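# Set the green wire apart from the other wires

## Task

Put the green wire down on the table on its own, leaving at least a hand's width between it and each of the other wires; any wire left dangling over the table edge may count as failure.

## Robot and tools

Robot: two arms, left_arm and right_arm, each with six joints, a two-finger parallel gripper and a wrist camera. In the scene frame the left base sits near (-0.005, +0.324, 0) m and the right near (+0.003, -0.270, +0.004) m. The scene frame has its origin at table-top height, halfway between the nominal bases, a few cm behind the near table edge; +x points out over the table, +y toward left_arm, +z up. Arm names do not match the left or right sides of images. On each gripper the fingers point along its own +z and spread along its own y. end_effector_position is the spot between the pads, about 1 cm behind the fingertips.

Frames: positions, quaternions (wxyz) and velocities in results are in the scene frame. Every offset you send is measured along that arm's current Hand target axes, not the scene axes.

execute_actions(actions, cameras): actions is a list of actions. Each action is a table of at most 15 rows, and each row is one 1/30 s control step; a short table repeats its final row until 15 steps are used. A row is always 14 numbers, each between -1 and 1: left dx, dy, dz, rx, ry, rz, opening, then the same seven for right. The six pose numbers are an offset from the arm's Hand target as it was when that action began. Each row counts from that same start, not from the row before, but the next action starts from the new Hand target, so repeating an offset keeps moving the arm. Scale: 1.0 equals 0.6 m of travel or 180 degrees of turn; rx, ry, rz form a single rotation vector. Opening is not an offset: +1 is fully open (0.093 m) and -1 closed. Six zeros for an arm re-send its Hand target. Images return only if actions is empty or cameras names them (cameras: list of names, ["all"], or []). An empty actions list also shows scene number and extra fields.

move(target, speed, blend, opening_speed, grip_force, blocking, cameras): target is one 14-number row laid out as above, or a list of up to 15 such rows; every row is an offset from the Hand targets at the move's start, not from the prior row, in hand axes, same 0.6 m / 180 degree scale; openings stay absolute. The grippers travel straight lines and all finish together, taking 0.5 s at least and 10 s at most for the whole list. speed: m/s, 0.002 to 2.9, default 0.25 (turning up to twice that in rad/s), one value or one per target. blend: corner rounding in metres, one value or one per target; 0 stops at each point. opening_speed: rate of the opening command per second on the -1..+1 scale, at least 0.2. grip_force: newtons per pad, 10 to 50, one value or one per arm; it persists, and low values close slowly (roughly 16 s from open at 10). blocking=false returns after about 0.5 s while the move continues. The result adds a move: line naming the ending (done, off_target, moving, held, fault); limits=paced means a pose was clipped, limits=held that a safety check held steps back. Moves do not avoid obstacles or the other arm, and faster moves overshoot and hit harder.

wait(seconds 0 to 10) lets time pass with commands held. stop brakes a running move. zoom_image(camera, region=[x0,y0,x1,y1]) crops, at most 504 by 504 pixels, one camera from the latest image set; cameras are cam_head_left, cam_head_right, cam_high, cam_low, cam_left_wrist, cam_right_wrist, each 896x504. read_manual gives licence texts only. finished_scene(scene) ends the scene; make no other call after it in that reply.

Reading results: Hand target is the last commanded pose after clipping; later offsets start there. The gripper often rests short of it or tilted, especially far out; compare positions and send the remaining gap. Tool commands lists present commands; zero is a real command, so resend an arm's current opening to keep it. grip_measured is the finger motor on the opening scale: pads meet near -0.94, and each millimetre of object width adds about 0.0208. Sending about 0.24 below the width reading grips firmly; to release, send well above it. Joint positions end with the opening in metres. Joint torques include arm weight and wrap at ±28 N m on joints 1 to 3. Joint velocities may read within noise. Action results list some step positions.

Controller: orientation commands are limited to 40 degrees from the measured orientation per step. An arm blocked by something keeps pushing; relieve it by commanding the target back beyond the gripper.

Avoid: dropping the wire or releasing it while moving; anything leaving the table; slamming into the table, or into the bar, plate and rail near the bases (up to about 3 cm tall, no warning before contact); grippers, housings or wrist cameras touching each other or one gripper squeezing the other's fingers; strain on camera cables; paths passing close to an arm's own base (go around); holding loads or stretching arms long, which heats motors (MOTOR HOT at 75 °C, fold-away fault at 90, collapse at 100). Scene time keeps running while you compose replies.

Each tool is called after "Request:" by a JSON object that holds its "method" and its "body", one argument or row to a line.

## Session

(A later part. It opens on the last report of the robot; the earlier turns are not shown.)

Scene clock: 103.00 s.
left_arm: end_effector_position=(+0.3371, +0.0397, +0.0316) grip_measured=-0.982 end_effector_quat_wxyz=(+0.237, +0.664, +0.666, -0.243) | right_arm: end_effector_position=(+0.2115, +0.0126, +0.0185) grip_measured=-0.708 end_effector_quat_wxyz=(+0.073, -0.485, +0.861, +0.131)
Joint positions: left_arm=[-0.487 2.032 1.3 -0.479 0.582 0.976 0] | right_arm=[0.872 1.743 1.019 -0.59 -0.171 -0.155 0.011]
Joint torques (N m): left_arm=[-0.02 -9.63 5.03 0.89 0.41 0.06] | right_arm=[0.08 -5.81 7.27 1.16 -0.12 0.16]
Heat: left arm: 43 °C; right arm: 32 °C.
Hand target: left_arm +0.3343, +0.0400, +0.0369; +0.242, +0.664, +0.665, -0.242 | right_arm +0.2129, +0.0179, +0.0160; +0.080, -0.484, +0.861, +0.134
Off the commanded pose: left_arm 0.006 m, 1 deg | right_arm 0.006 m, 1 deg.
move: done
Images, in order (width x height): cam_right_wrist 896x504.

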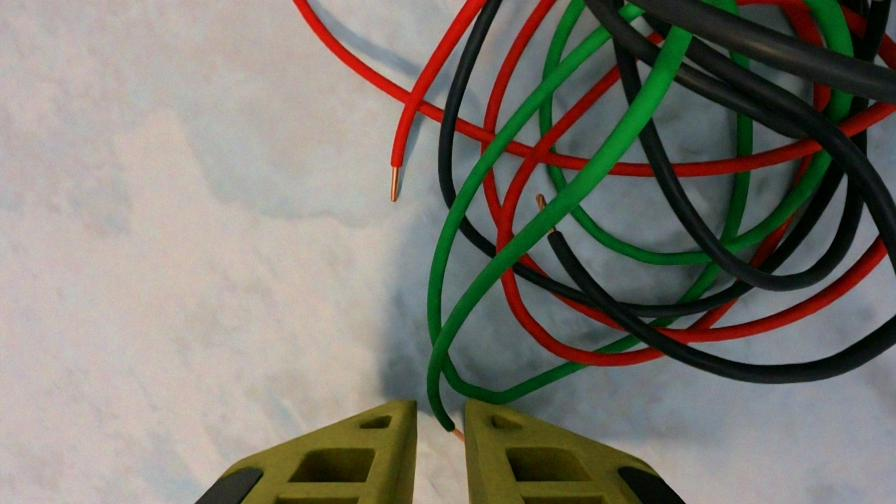

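Request:
{"method": "move", "body": {
  "target": [
    [0,0,0,0,0,0,-1,-0.0125,-0.0007,0.0034,0,0,0,-0.71],
    [0,0,0,0,0,0,-1,-0.0125,-0.0007,0.0034,0,0,0,-1]
  ],
  "speed": [0.05,0.05],
  "cameras": ["cam_right_wrist"]
}}

Scene clock: 105.87 s.
left_arm: end_effector_position=(+0.3371, +0.0397, +0.0316) grip_measured=-0.982 end_effector_quat_wxyz=(+0.237, +0.664, +0.666, -0.243) | right_arm: end_effector_position=(+0.2123, +0.0133, +0.0143) grip_measured=-0.974 end_effector_quat_wxyz=(+0.069, -0.484, +0.863, +0.129)
Joint positions: left_arm=[-0.487 2.032 1.3 -0.479 0.582 0.976 0] | right_arm=[0.872 1.762 1.025 -0.587 -0.169 -0.153 0]
Joint torques (N m): left_arm=[-0.02 -9.63 5.03 0.89 0.41 0.06] | right_arm=[0.39 -5.49 9.84 1.05 -0.14 0.16]
Heat: left arm: 43 °C; right arm: 32 °C.
Hand target: left_arm +0.3343, +0.0400, +0.0369; +0.242, +0.664, +0.665, -0.242 | right_arm +0.2171, +0.0244, +0.0160; +0.080, -0.484, +0.861, +0.134
Off the commanded pose: left_arm 0.006 m, 1 deg | right_arm 0.012 m, 1 deg.
move: off_target (right_arm); target 2's new opening was sent with right_arm's hand 0.012 m and 1 deg from that target
Images, in order (width x height): cam_right_wrist 896x504.

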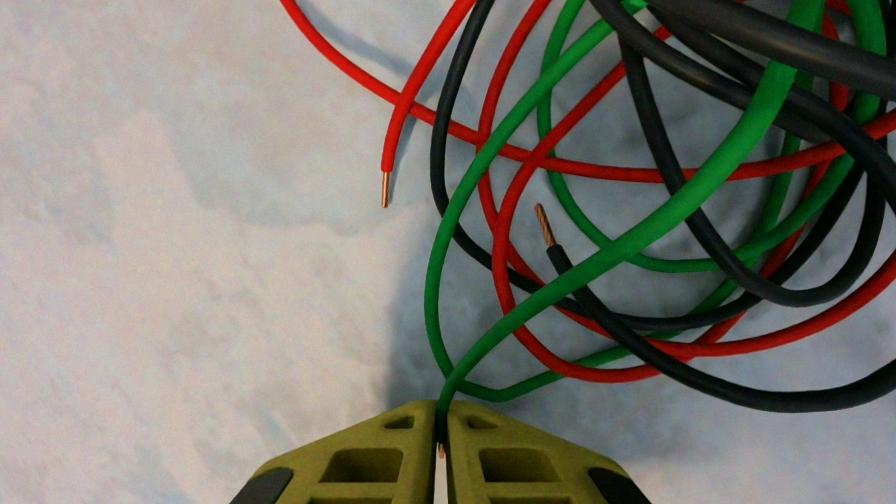

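Request:
{"method": "move", "body": {
  "target": [0,0,0,0,0,0,-1,0.1202,-0.0547,-0.1092,0,0,0,-1],
  "speed": 0.07,
  "cameras": ["cam_left_wrist","cam_right_wrist"]
}}

Scene clock: 109.23 s.
left_arm: end_effector_position=(+0.3371, +0.0397, +0.0316) grip_measured=-0.982 end_effector_quat_wxyz=(+0.237, +0.664, +0.666, -0.243) | right_arm: end_effector_position=(+0.2111, -0.0687, +0.0460) grip_measured=-0.974 end_effector_quat_wxyz=(+0.075, -0.480, +0.865, +0.127)
Joint positions: left_arm=[-0.487 2.032 1.3 -0.479 0.582 0.976 0] | right_arm=[0.668 1.49 0.875 -0.734 -0.209 -0.345 0]
Joint torques (N m): left_arm=[-0.01 -9.63 5.03 0.89 0.41 0.06] | right_arm=[-0.84 -7.87 7.19 0.53 -0.32 -0.09]
Heat: left arm: 43 °C; right arm: 32 °C.
Hand target: left_arm +0.3343, +0.0400, +0.0369; +0.242, +0.664, +0.665, -0.242 | right_arm +0.2074, -0.0707, +0.0540; +0.080, -0.484, +0.861, +0.134
Off the commanded pose: left_arm 0.006 m, 1 deg | right_arm 0.009 m, 1 deg.
move: done
Images, in order (width x height): cam_left_wrist 896x504, cam_right_wrist 896x504.

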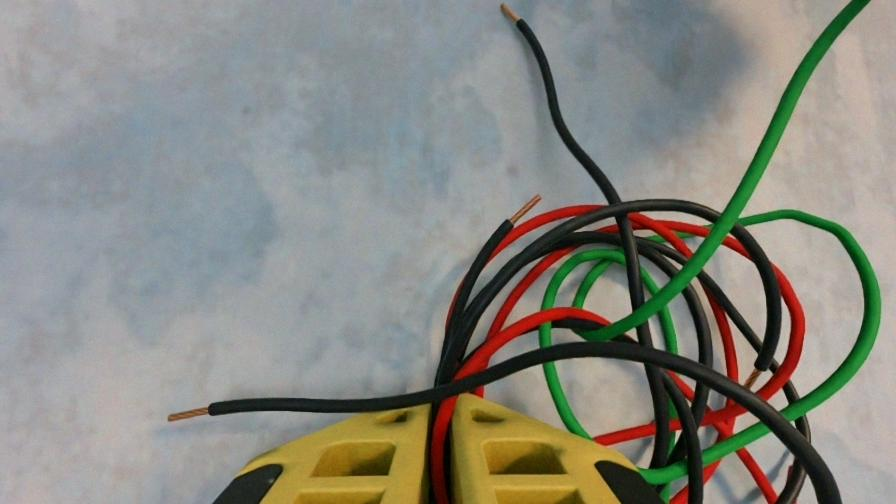

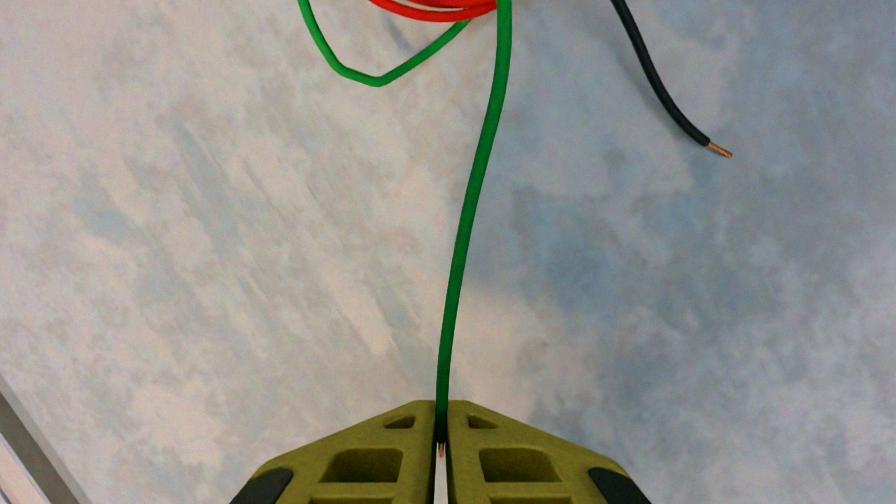

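Request:
{"method": "move", "body": {
  "target": [0,0,0,0,0,0,-1,0.1068,-0.2213,-0.0658,0,0,0,-1],
  "speed": 0.07,
  "cameras": ["cam_left_wrist","cam_right_wrist"]
}}

Scene clock: 113.80 s.
left_arm: end_effector_position=(+0.3365, +0.0376, +0.0332) grip_measured=-0.982 end_effector_quat_wxyz=(+0.241, +0.664, +0.663, -0.249) | right_arm: end_effector_position=(+0.2834, -0.1983, +0.0507) grip_measured=-0.974 end_effector_quat_wxyz=(+0.081, -0.481, +0.862, +0.135)
Joint positions: left_arm=[-0.487 2.032 1.3 -0.474 0.596 0.976 0] | right_arm=[0.085 1.603 1.017 -0.913 -0.316 -0.945 0]
Joint torques (N m): left_arm=[0.01 -9.65 5.03 0.84 0.25 0.06] | right_arm=[-1.06 -4.59 10.07 0.19 -0.26 -0.11]
Heat: left arm: 44 °C; right arm: 33 °C.
Hand target: left_arm +0.3342, +0.0399, +0.0369; +0.242, +0.664, +0.665, -0.242 | right_arm +0.2875, -0.2007, +0.0540; +0.080, -0.484, +0.861, +0.134
Off the commanded pose: left_arm 0.005 m, 1 deg | right_arm 0.006 m, 0 deg.
move: done
Images, in order (width x height): cam_left_wrist 896x504, cam_right_wrist 896x504.

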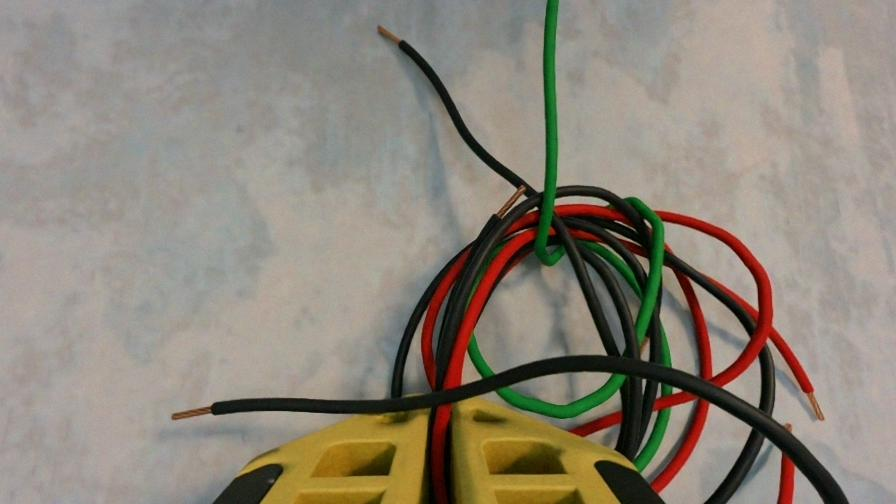

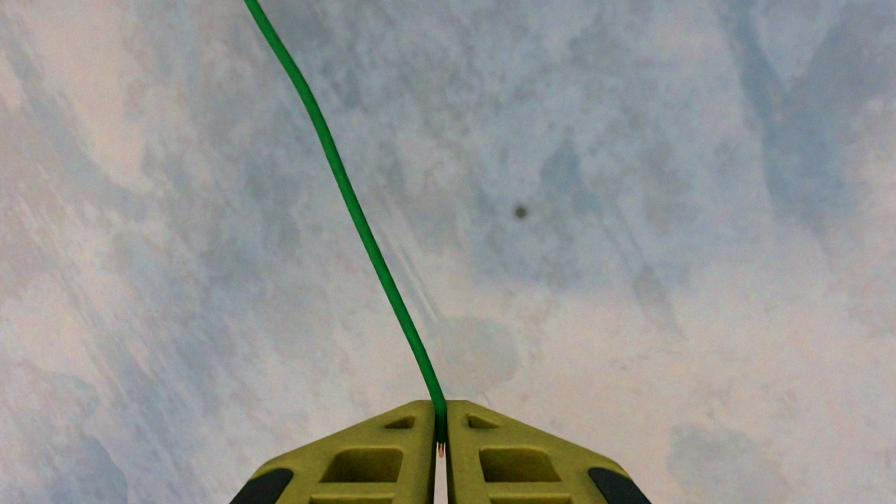

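Good progress. Zoom to inspect.

Request:
{"method": "zoom_image", "body": {
  "camera": "cam_left_wrist",
  "region": [380, 150, 820, 504]
}}

Scaled by 1.145 from the camera's 896x504 image, which has a finer 1280x720 frame.

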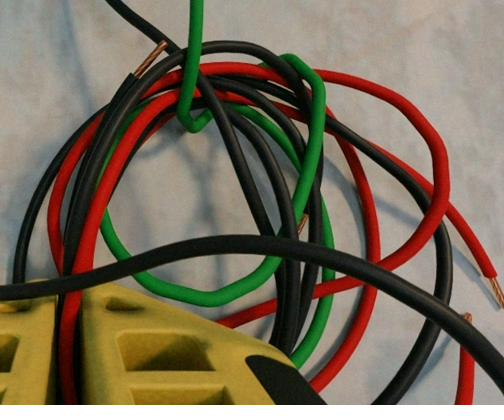

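Request:
{"method": "move", "body": {
  "target": [0,0,0,0,0,0,-1,0.1624,-0.0991,-0.0616,0,0,0,-1],
  "speed": 0.06,
  "cameras": ["cam_left_wrist","cam_right_wrist"]
}}

Scene clock: 118.63 s.
left_arm: end_effector_position=(+0.3371, +0.0298, +0.0371) grip_measured=-0.982 end_effector_quat_wxyz=(+0.254, +0.668, +0.652, -0.253) | right_arm: end_effector_position=(+0.2823, -0.3058, +0.0524) grip_measured=-0.974 end_effector_quat_wxyz=(+0.086, -0.482, +0.858, +0.155)
Joint positions: left_arm=[-0.497 2.032 1.3 -0.445 0.612 0.976 0] | right_arm=[-0.322 1.709 1.129 -1.079 -0.352 -1.386 0]
Joint torques (N m): left_arm=[0.84 -9.68 5.04 0.58 0.07 0.06] | right_arm=[-1.95 -5.33 9.98 0.05 0.1 -0.1]
Heat: left arm: 44 °C; right arm: 33 °C.
Hand target: left_arm +0.3343, +0.0400, +0.0369; +0.242, +0.664, +0.665, -0.242 | right_arm +0.2876, -0.3206, +0.0540; +0.080, -0.484, +0.861, +0.134
Off the commanded pose: left_arm 0.011 m, 2 deg | right_arm 0.016 m, 3 deg.
move: off_target (left_arm, right_arm)
Images, in order (width x height): cam_left_wrist 896x504, cam_right_wrist 896x504.

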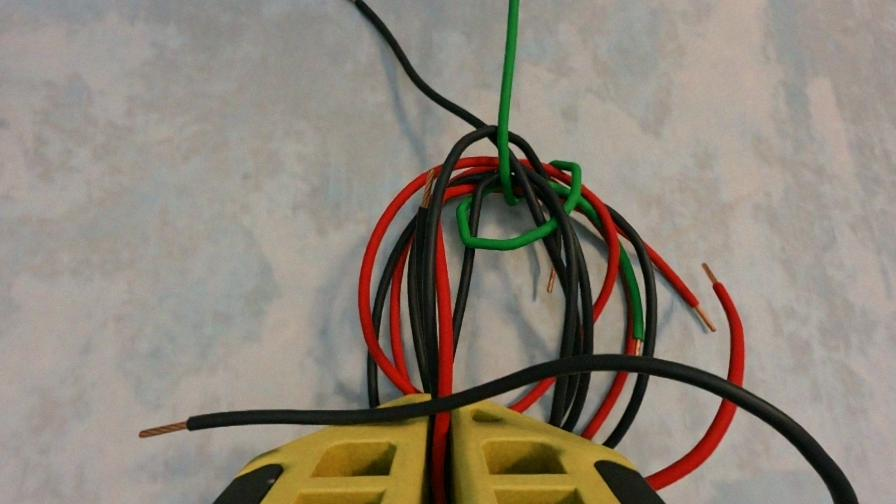

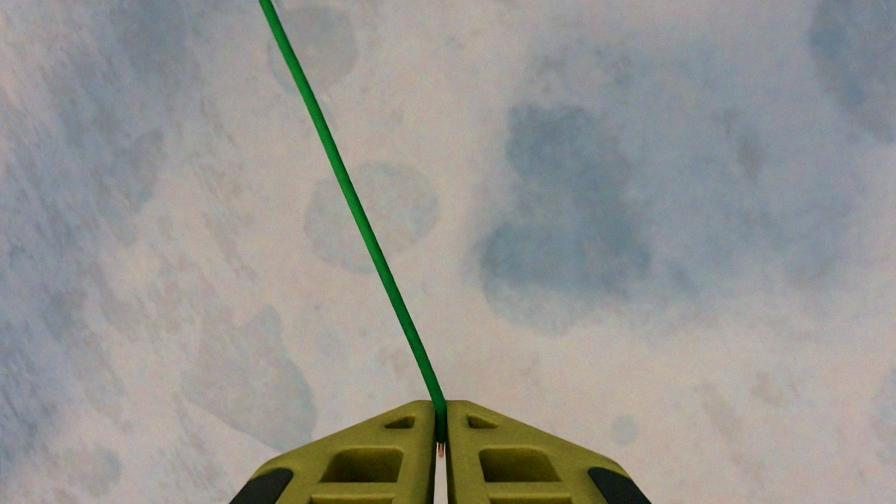

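Request:
{"method": "zoom_image", "body": {
  "camera": "cam_left_wrist",
  "region": [400, 110, 720, 370]
}}

Scaled by 1.575 from the camera's 896x504 image, which has a finer 1280x720 frame.

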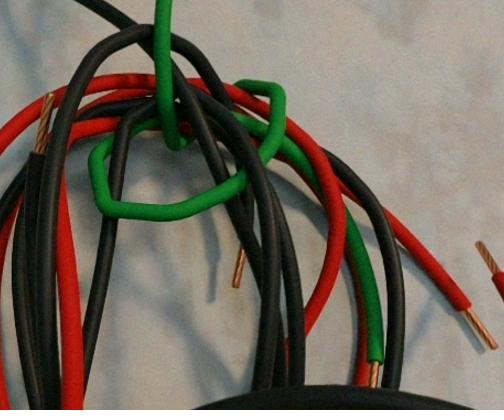

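Request:
{"method": "zoom_image", "body": {
  "camera": "cam_left_wrist",
  "region": [440, 120, 600, 260]
}}

Scaled by 3.150 from the camera's 896x504 image, which has a finer 1280x720 frame.

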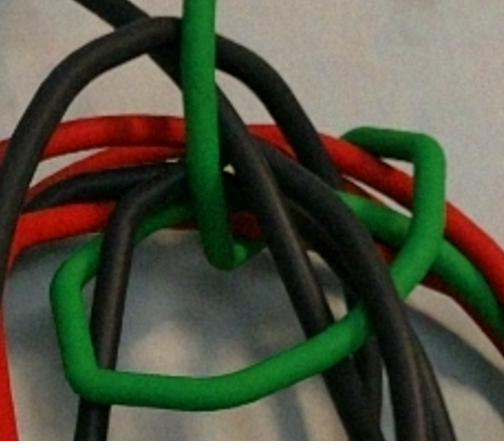

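Request:
{"method": "move", "body": {
  "target": [0.0968,0,-0.092,0,0,0,-1,0,0,0,0,0,0,-1],
  "speed": 0.05,
  "cameras": ["cam_left_wrist"]
}}

Scene clock: 127.97 s.
left_arm: end_effector_position=(+0.3331, +0.0885, +0.0470) grip_measured=-0.982 end_effector_quat_wxyz=(+0.268, +0.669, +0.636, -0.275) | right_arm: end_effector_position=(+0.2794, -0.2943, +0.0573) grip_measured=-0.974 end_effector_quat_wxyz=(+0.101, -0.474, +0.855, +0.187)
Joint positions: left_arm=[-0.339 1.952 1.215 -0.546 0.723 1.178 0] | right_arm=[-0.323 1.709 1.129 -1.111 -0.416 -1.386 0]
Joint torques (N m): left_arm=[4.16 -9.74 4.52 0.02 -0.43 0.33] | right_arm=[-2 -5.42 10.25 0.28 0.7 -0.09]
Heat: left arm: 45 °C; right arm: 33 °C.
Hand target: left_arm +0.3343, +0.1200, +0.0419; +0.242, +0.664, +0.665, -0.242 | right_arm +0.2875, -0.3206, +0.0540; +0.080, -0.484, +0.861, +0.134
Off the commanded pose: left_arm 0.032 m, 6 deg | right_arm 0.028 m, 7 deg.
move: off_target (left_arm, right_arm)
Images, in order (width x height): cam_left_wrist 896x504.

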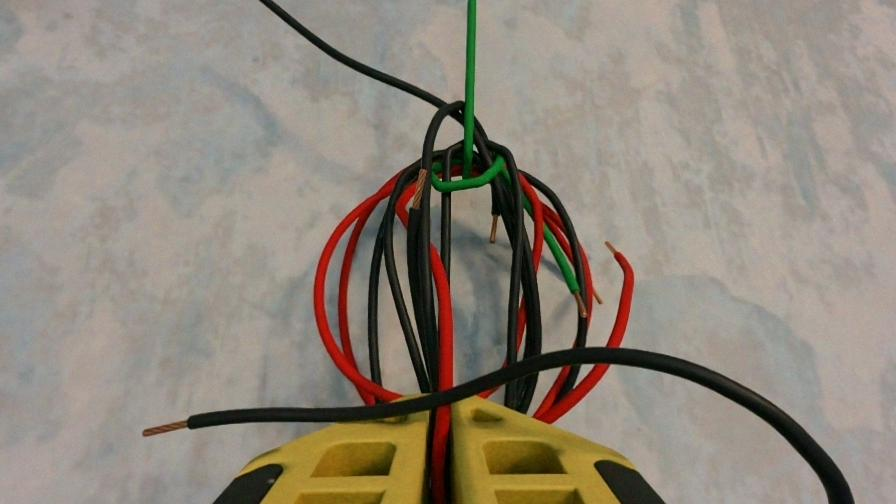

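Request:
{"method": "zoom_image", "body": {
  "camera": "cam_left_wrist",
  "region": [380, 90, 620, 330]
}}

Scaled by 2.100 from the camera's 896x504 image, which has a finer 1280x720 frame.

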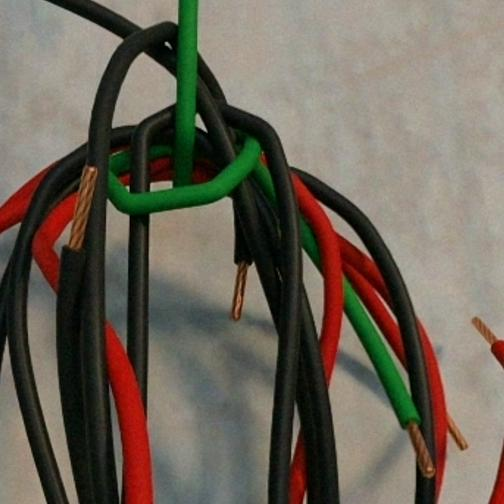

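Request:
{"method": "move", "body": {
  "target": [0,0,0,0,0,0,-1,-0.10826,0.0661,0.041,0,0,0,-1],
  "speed": 0.06,
  "cameras": ["cam_left_wrist"]
}}

Scene clock: 136.27 s.
left_arm: end_effector_position=(+0.3392, +0.1150, +0.0356) grip_measured=-0.982 end_effector_quat_wxyz=(+0.240, +0.660, +0.669, -0.244) | right_arm: end_effector_position=(+0.2821, -0.2415, +0.0441) grip_measured=-0.974 end_effector_quat_wxyz=(+0.058, -0.482, +0.861, +0.150)
Joint positions: left_arm=[-0.296 1.952 1.215 -0.593 0.642 1.186 0] | right_arm=[-0.073 1.673 1.065 -0.999 -0.321 -1.123 0]
Joint torques (N m): left_arm=[0.83 -9.59 4.74 0.39 0.46 0.31] | right_arm=[-0.06 -9.65 6.75 0.37 -0.28 0.16]
Heat: left arm: 46 °C; right arm: 33 °C.
Hand target: left_arm +0.3342, +0.1199, +0.0419; +0.242, +0.664, +0.665, -0.242 | right_arm +0.2874, -0.2407, +0.0540; +0.080, -0.484, +0.861, +0.134
Off the commanded pose: left_arm 0.009 m, 1 deg | right_arm 0.011 m, 3 deg.
move: off_target (right_arm)
Images, in order (width x height): cam_left_wrist 896x504.

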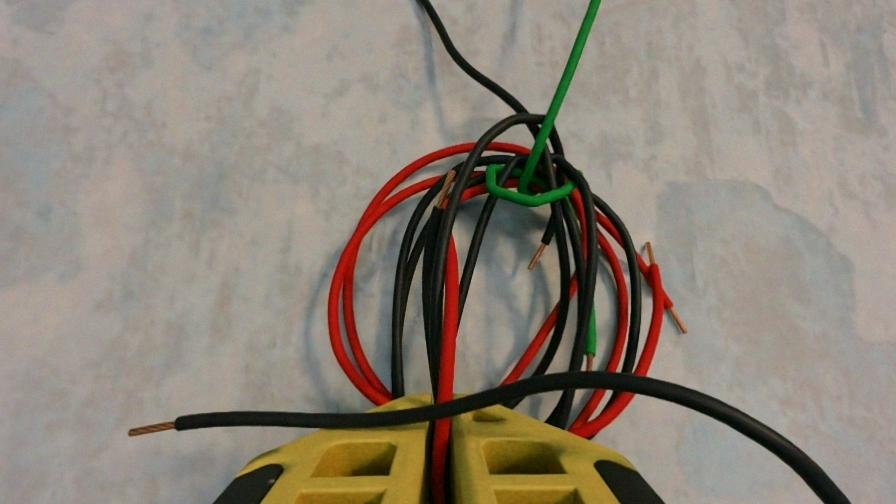

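Request:
{"method": "zoom_image", "body": {
  "camera": "cam_left_wrist",
  "region": [440, 110, 640, 260]
}}

Request:
{"method": "zoom_image", "body": {
  "camera": "cam_left_wrist",
  "region": [380, 100, 720, 440]
}}

Scaled by 2.520 from the camera's 896x504 image, which has a finer 1280x720 frame.

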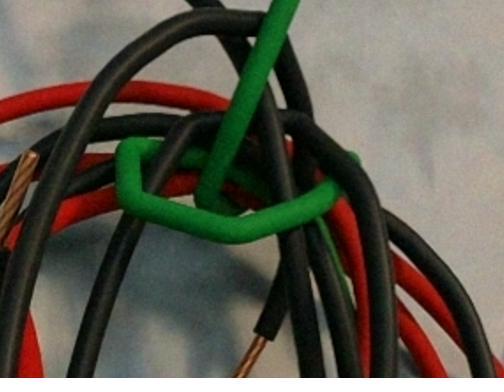

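Scaled by 1.482 from the camera's 896x504 image, which has a finer 1280x720 frame.

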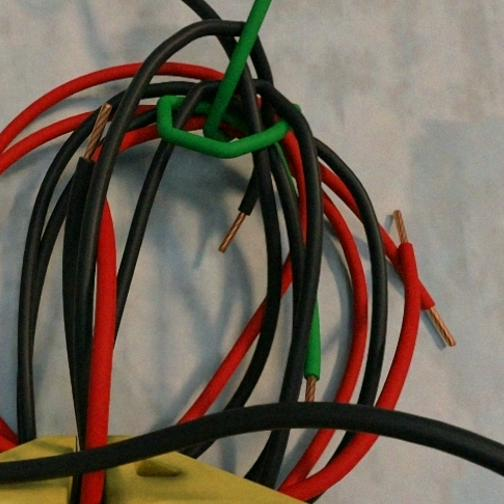

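Request:
{"method": "move", "body": {
  "target": [0,0,0,0,0,0,-1,-0.3899,0.2185,-0.3473,-0.0811,-0.2815,-0.16,-1],
  "speed": 0.2,
  "cameras": ["cam_left_wrist","cam_right_wrist","cam_high"]
}}

Scene clock: 146.17 s.
left_arm: end_effector_position=(+0.3390, +0.1155, +0.0352) grip_measured=-0.982 end_effector_quat_wxyz=(+0.239, +0.660, +0.669, -0.243) | right_arm: end_effector_position=(+0.2975, -0.0544, +0.3160) grip_measured=-0.974 end_effector_quat_wxyz=(-0.380, +0.570, -0.605, -0.406)
Joint positions: left_arm=[-0.296 1.952 1.215 -0.594 0.639 1.186 0] | right_arm=[0.223 1.537 1.604 -1.152 -1.127 -1.021 0]
Joint torques (N m): left_arm=[0.83 -9.59 4.74 0.41 0.5 0.3] | right_arm=[0.18 -7.09 9.92 1.35 -0.94 0.12]
Heat: left arm: 46 °C; right arm: 34 °C.
Hand target: left_arm +0.3342, +0.1199, +0.0419; +0.242, +0.664, +0.665, -0.242 | right_arm +0.2950, -0.0500, +0.3349; -0.406, +0.579, -0.579, -0.406
Off the commanded pose: left_arm 0.009 m, 1 deg | right_arm 0.020 m, 4 deg.
move: off_target (right_arm)
Images, in order (width x height): cam_high 896x504, cam_left_wrist 896x504, cam_right_wrist 896x504.

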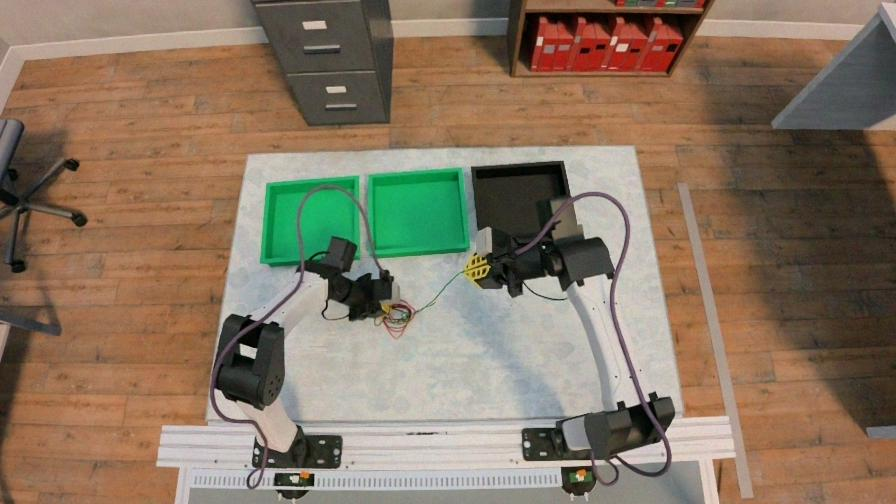

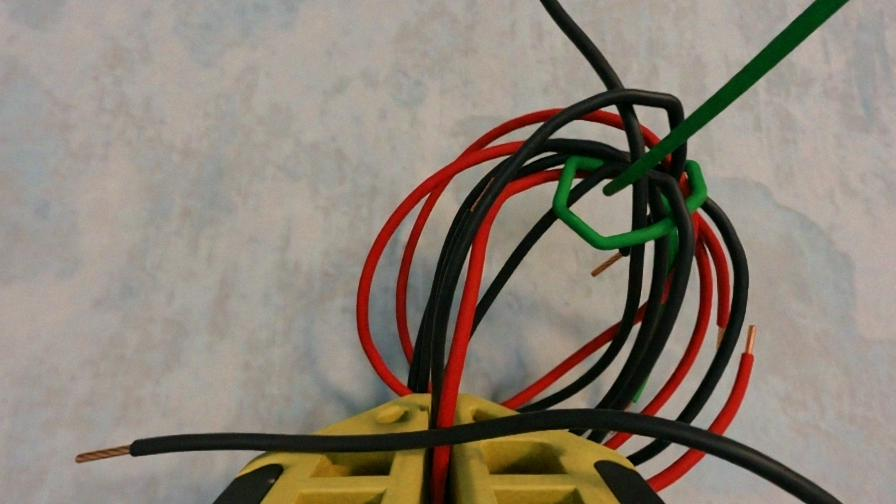

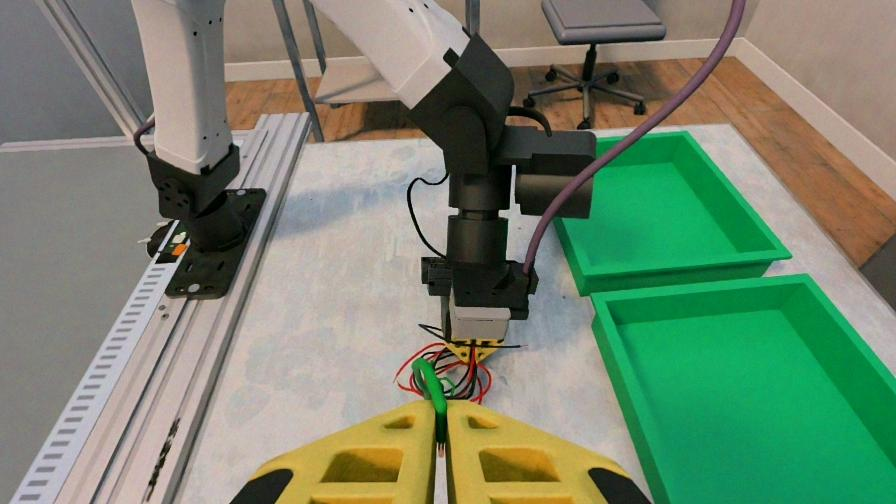

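Request:
{"method": "zoom_image", "body": {
  "camera": "cam_left_wrist",
  "region": [500, 70, 780, 290]
}}

Scaled by 1.800 from the camera's 896x504 image, which has a finer 1280x720 frame.

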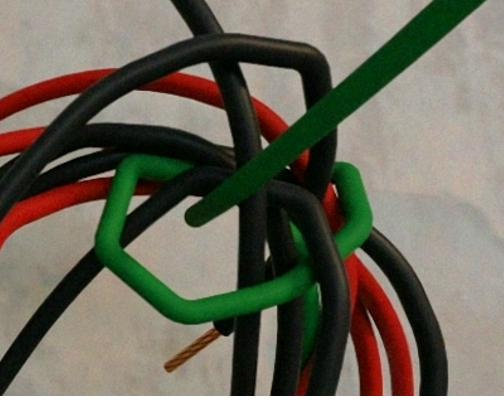

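Request:
{"method": "move", "body": {
  "target": [0,0,0,0,0,0,-1,-0.1295,0.05,0.1126,0,0,0,-1],
  "speed": 0.07,
  "cameras": ["cam_left_wrist","cam_low"]
}}

Scene clock: 150.77 s.
left_arm: end_effector_position=(+0.3387, +0.1156, +0.0351) grip_measured=-0.982 end_effector_quat_wxyz=(+0.239, +0.660, +0.669, -0.244) | right_arm: end_effector_position=(+0.2682, +0.0379, +0.3563) grip_measured=-0.974 end_effector_quat_wxyz=(-0.369, +0.571, -0.609, -0.408)
Joint positions: left_arm=[-0.296 1.952 1.215 -0.596 0.639 1.186 0] | right_arm=[0.559 1.514 1.682 -0.86 -0.909 -0.539 0]
Joint torques (N m): left_arm=[0.84 -9.59 4.74 0.41 0.49 0.3] | right_arm=[0.12 -7.53 11.52 2.04 -0.56 0.14]
Heat: left arm: 46 °C; right arm: 35 °C.
Hand target: left_arm +0.3342, +0.1199, +0.0419; +0.242, +0.664, +0.665, -0.242 | right_arm +0.2649, +0.0400, +0.3851; -0.406, +0.579, -0.579, -0.406
Off the commanded pose: left_arm 0.009 m, 1 deg | right_arm 0.029 m, 6 deg.
move: off_target (right_arm)
Images, in order (width x height): cam_low 896x504, cam_left_wrist 896x504.

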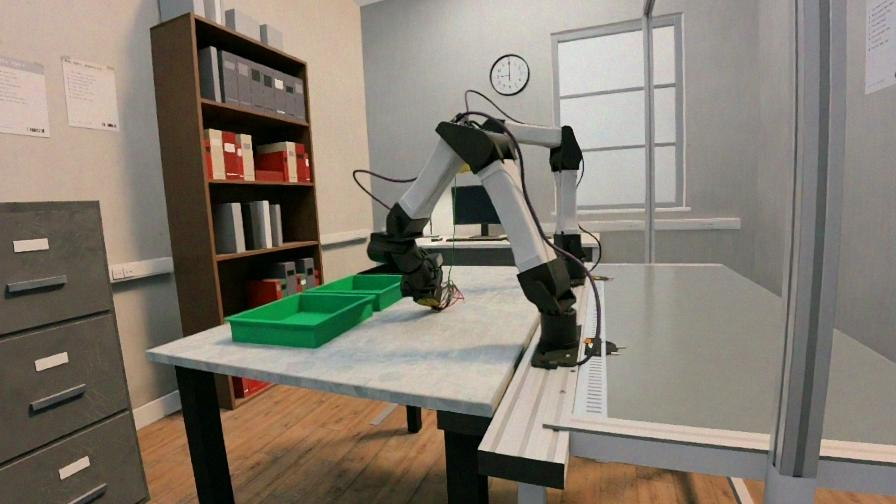

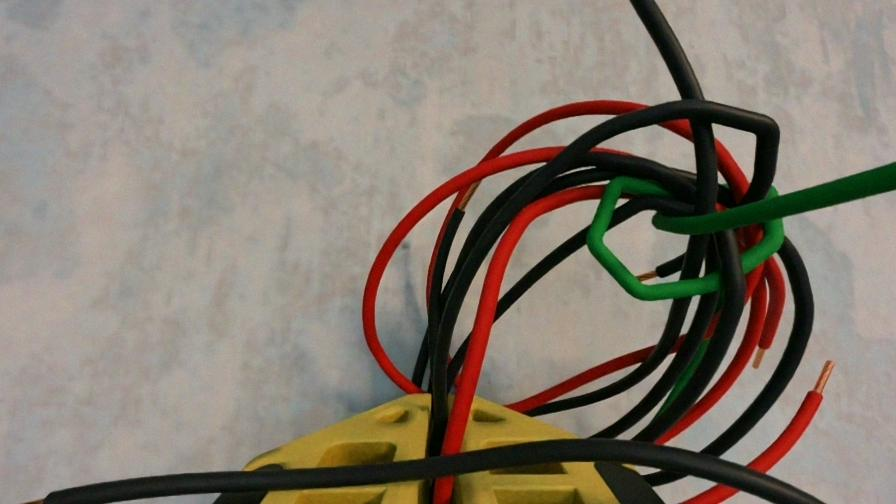

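Request:
{"method": "move", "body": {
  "target": [0,0,0,0,0,0,-1,-0.1011,0.0167,0.0343,0,0,0,-1],
  "speed": 0.06,
  "cameras": ["cam_left_wrist","cam_high"]
}}

Scene clock: 153.37 s.
left_arm: end_effector_position=(+0.3372, +0.1112, +0.0440) grip_measured=-0.982 end_effector_quat_wxyz=(+0.250, +0.658, +0.662, -0.256) | right_arm: end_effector_position=(+0.2617, +0.0734, +0.4008) grip_measured=-0.974 end_effector_quat_wxyz=(-0.368, +0.572, -0.621, -0.390)
Joint positions: left_arm=[-0.296 1.938 1.215 -0.598 0.675 1.186 0] | right_arm=[0.689 1.638 2.012 -0.996 -0.764 -0.435 0]
Joint torques (N m): left_arm=[0.87 -8.44 4.85 0.44 0.09 0.3] | right_arm=[0.28 -6.8 12.81 2.27 -0.77 0.16]
Heat: left arm: 46 °C; right arm: 35 °C.
Hand target: left_arm +0.3342, +0.1199, +0.0419; +0.242, +0.664, +0.665, -0.242 | right_arm +0.2550, +0.0800, +0.4350; -0.406, +0.579, -0.579, -0.406
Off the commanded pose: left_arm 0.009 m, 2 deg | right_arm 0.036 m, 7 deg.
move: off_target (right_arm)
Images, in order (width x height): cam_high 896x504, cam_left_wrist 896x504.

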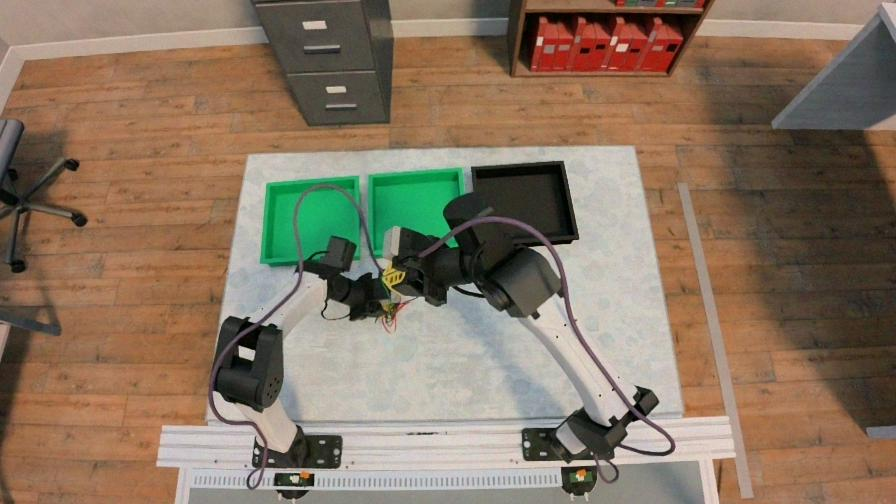

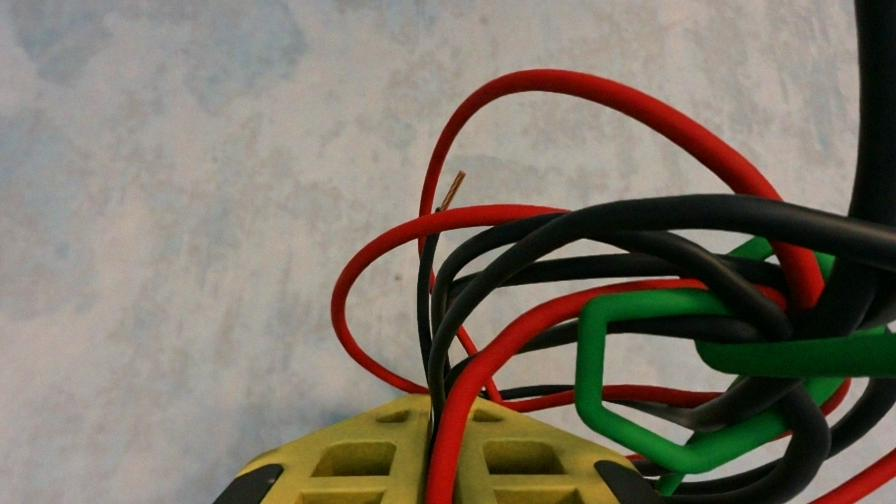

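Request:
{"method": "zoom_image", "body": {
  "camera": "cam_left_wrist",
  "region": [500, 180, 896, 504]
}}

Scaled by 1.273 from the camera's 896x504 image, which has a finer 1280x720 frame.

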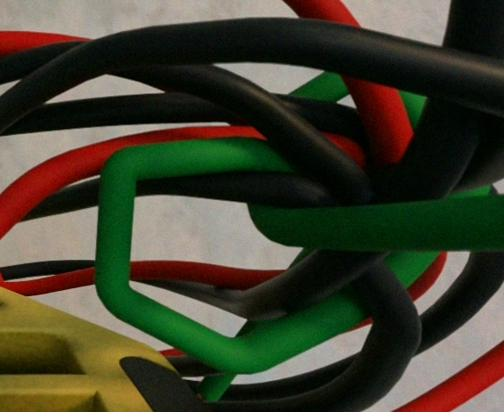

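Request:
{"method": "move", "body": {
  "target": [
    [0,0,0,0,0,0,-1,0.135,0,-0.03,0,0,0,-1],
    [0,0,0,0,0,0,-0.1,0.135,0,-0.03,0,0,0,-1],
    [-0.075,0,-0.16,0,0,0,-0.1,0.135,0,-0.03,0,0,0,-1]
  ],
  "speed": [0.08,0.08,0.1],
  "opening_speed": 0.5,
  "cameras": ["cam_left_wrist","cam_right_wrist"]
}}

Scene clock: 162.77 s.
left_arm: end_effector_position=(+0.3303, +0.1474, +0.1237) grip_measured=-0.101 end_effector_quat_wxyz=(+0.218, +0.657, +0.677, -0.247) | right_arm: end_effector_position=(+0.2612, +0.0393, +0.3436) grip_measured=-0.974 end_effector_quat_wxyz=(-0.372, +0.570, -0.609, -0.408)
Joint positions: left_arm=[-0.226 1.822 1.431 -1.034 0.638 1.271 0.04] | right_arm=[0.577 1.466 1.574 -0.774 -0.892 -0.514 0]
Joint torques (N m): left_arm=[0.77 -8.85 9.95 0.25 0.68 0.29] | right_arm=[-0.7 -8.85 8.09 2.02 -0.63 -0.12]
Heat: left arm: 44 °C; right arm: 36 °C.
Hand target: left_arm +0.3342, +0.1472, +0.1444; +0.242, +0.664, +0.665, -0.242 | right_arm +0.2549, +0.0355, +0.3649; -0.406, +0.579, -0.579, -0.406
Off the commanded pose: left_arm 0.021 m, 3 deg | right_arm 0.023 m, 5 deg.
move: off_target (left_arm, right_arm)
Images, in order (width x height): cam_left_wrist 896x504, cam_right_wrist 896x504.

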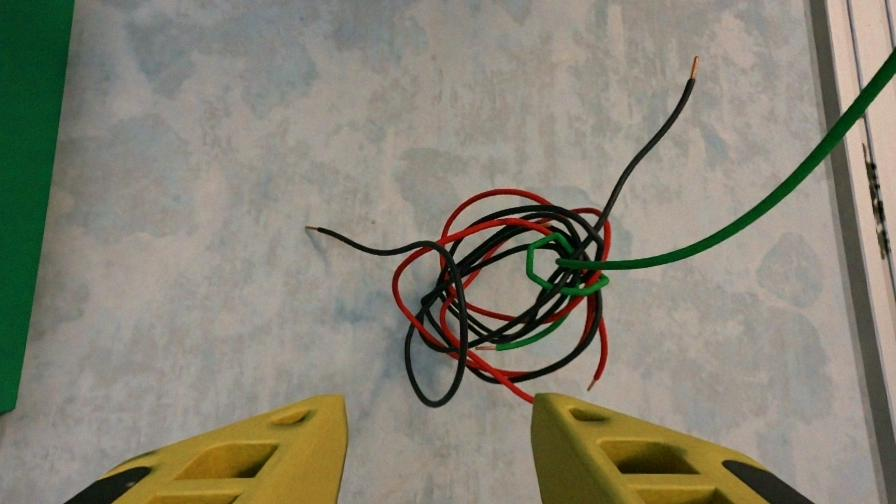

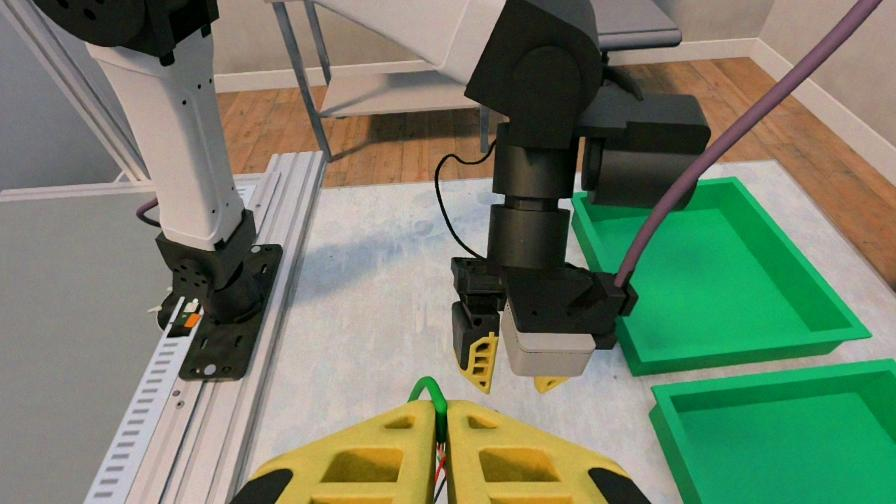

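Request:
{"method": "zoom_image", "body": {
  "camera": "cam_left_wrist",
  "region": [380, 170, 640, 420]
}}

Request:
{"method": "zoom_image", "body": {
  "camera": "cam_left_wrist",
  "region": [470, 200, 630, 360]
}}

Scaled by 1.938 from the camera's 896x504 image, which has a finer 1280x720 frame.

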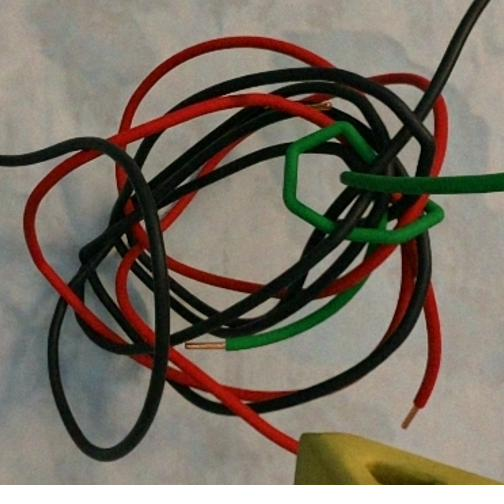

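Scaled by 3.150 from the camera's 896x504 image, which has a finer 1280x720 frame.

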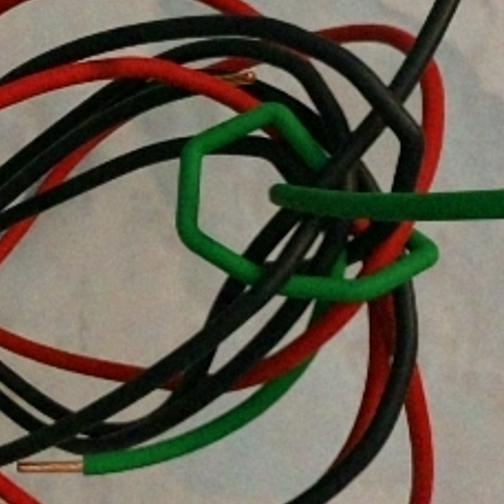

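Request:
{"method": "move", "body": {
  "target": [-0.0009,-0.0618,0.0998,0,0,0,-0.65,0,0,0,0,0,0,-1],
  "speed": 0.15,
  "cameras": ["cam_left_wrist"]
}}

Scene clock: 169.53 s.
left_arm: end_effector_position=(+0.3002, +0.1100, +0.0917) grip_measured=-0.649 end_effector_quat_wxyz=(+0.233, +0.664, +0.668, -0.244) | right_arm: end_effector_position=(+0.2612, +0.0393, +0.3437) grip_measured=-0.974 end_effector_quat_wxyz=(-0.372, +0.570, -0.609, -0.408)
Joint positions: left_arm=[-0.352 1.745 1.187 -0.751 0.622 1.133 0.014] | right_arm=[0.577 1.466 1.574 -0.774 -0.893 -0.514 0]
Joint torques (N m): left_arm=[-0.42 -8.46 5.49 0.7 0.48 -0.04] | right_arm=[-0.83 -8.83 8.14 2 -0.61 -0.12]
Heat: left arm: 44 °C; right arm: 35 °C.
Hand target: left_arm +0.2972, +0.1082, +0.0989; +0.242, +0.664, +0.665, -0.242 | right_arm +0.2549, +0.0355, +0.3650; -0.406, +0.579, -0.579, -0.406
Off the commanded pose: left_arm 0.008 m, 1 deg | right_arm 0.022 m, 5 deg.
move: off_target (right_arm)
Images, in order (width x height): cam_left_wrist 896x504.

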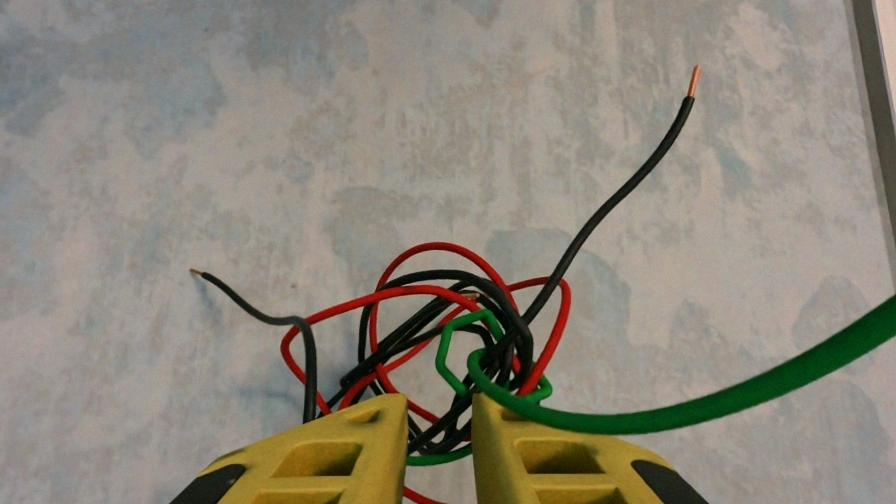

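Request:
{"method": "move", "body": {
  "target": [0.0334,0.006,0.0668,0,0,0,-0.65,0,0,0,0,0,0,-1],
  "speed": 0.08,
  "cameras": ["cam_left_wrist"]
}}

Scene clock: 174.27 s.
left_arm: end_effector_position=(+0.3046, +0.1009, +0.0588) grip_measured=-0.649 end_effector_quat_wxyz=(+0.246, +0.664, +0.665, -0.240) | right_arm: end_effector_position=(+0.2612, +0.0393, +0.3437) grip_measured=-0.974 end_effector_quat_wxyz=(-0.372, +0.570, -0.609, -0.408)
Joint positions: left_arm=[-0.37 1.799 1.101 -0.569 0.619 1.106 0.014] | right_arm=[0.577 1.466 1.574 -0.774 -0.893 -0.514 0]
Joint torques (N m): left_arm=[-0.81 -6.11 5.35 0.89 0.41 0] | right_arm=[-0.8 -8.8 8.17 2.02 -0.61 -0.11]
Heat: left arm: 44 °C; right arm: 36 °C.
Hand target: left_arm +0.3007, +0.0978, +0.0553; +0.242, +0.664, +0.665, -0.242 | right_arm +0.2549, +0.0355, +0.3650; -0.406, +0.579, -0.579, -0.406
Off the commanded pose: left_arm 0.006 m, 1 deg | right_arm 0.023 m, 5 deg.
move: off_target (right_arm)
Images, in order (width x height): cam_left_wrist 896x504.

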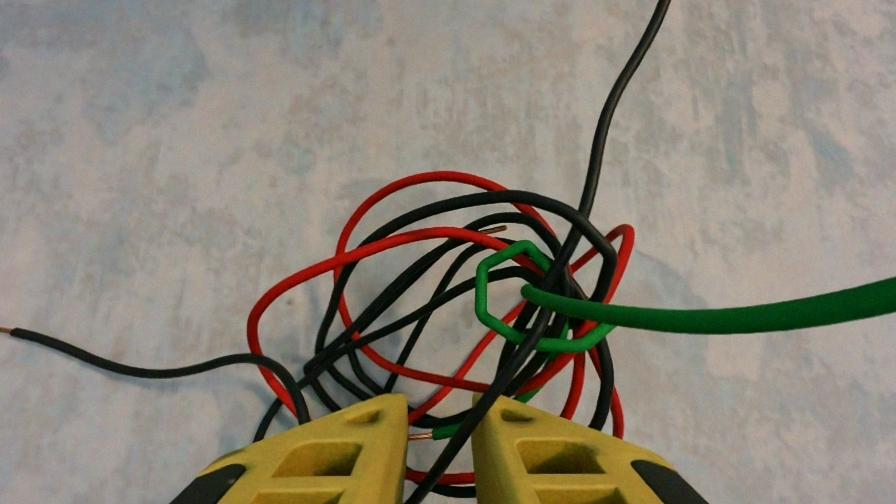

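Request:
{"method": "zoom_image", "body": {
  "camera": "cam_left_wrist",
  "region": [370, 220, 670, 504]
}}

Scaled by 1.680 from the camera's 896x504 image, which has a finer 1280x720 frame.

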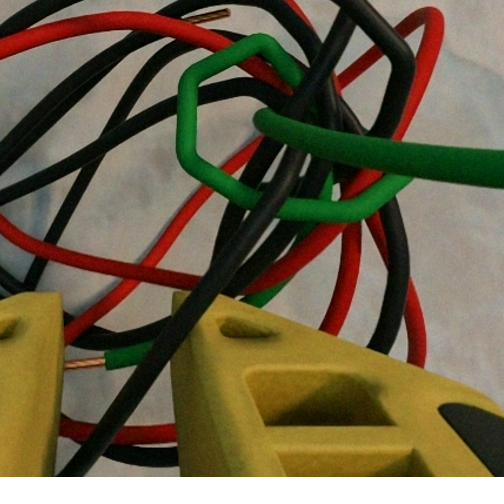

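Request:
{"method": "wait", "body": {
  "seconds": 0,
  "cameras": ["cam_right_wrist","cam_head_left"]
}}

Scene clock: 179.83 s.
left_arm: end_effector_position=(+0.3047, +0.1009, +0.0588) grip_measured=-0.649 end_effector_quat_wxyz=(+0.246, +0.664, +0.664, -0.240) | right_arm: end_effector_position=(+0.2612, +0.0393, +0.3437) grip_measured=-0.974 end_effector_quat_wxyz=(-0.372, +0.570, -0.609, -0.408)
Joint positions: left_arm=[-0.37 1.799 1.101 -0.569 0.619 1.106 0.014] | right_arm=[0.577 1.466 1.574 -0.774 -0.893 -0.514 0]
Joint torques (N m): left_arm=[-0.81 -6.11 5.37 0.86 0.4 -0.01] | right_arm=[-0.75 -8.8 8.13 2.01 -0.61 -0.12]
Heat: left arm: 42 °C; right arm: 36 °C.
Hand target: left_arm +0.3007, +0.0978, +0.0553; +0.242, +0.664, +0.665, -0.242 | right_arm +0.2549, +0.0355, +0.3650; -0.406, +0.579, -0.579, -0.406
Tool commands: left_gripper/opening=-0.65 right_gripper/opening=-1.0
Off the commanded pose: left_arm 0.006 m, 1 deg | right_arm 0.023 m, 5 deg.
Images, in order (width x height): cam_head_left 896x504, cam_right_wrist 896x504.

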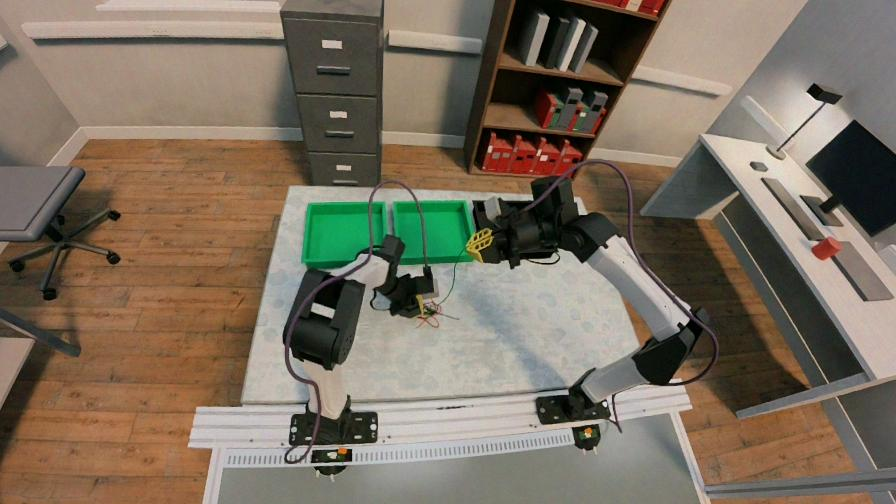

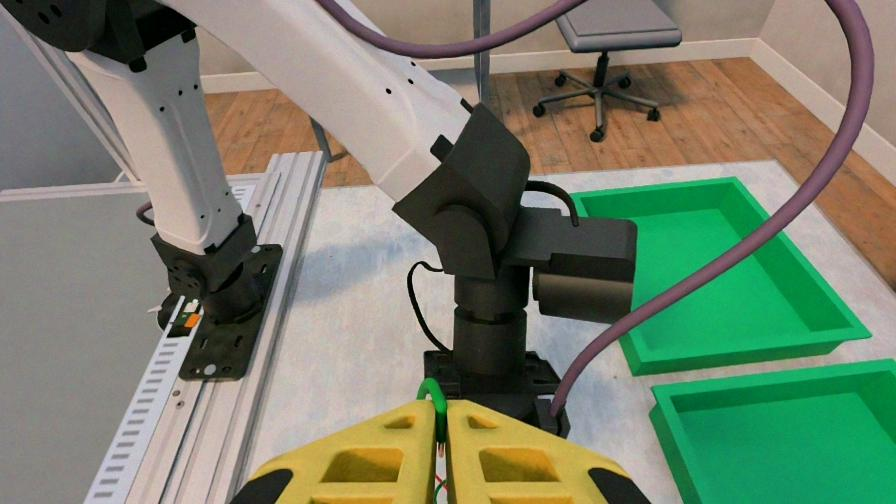

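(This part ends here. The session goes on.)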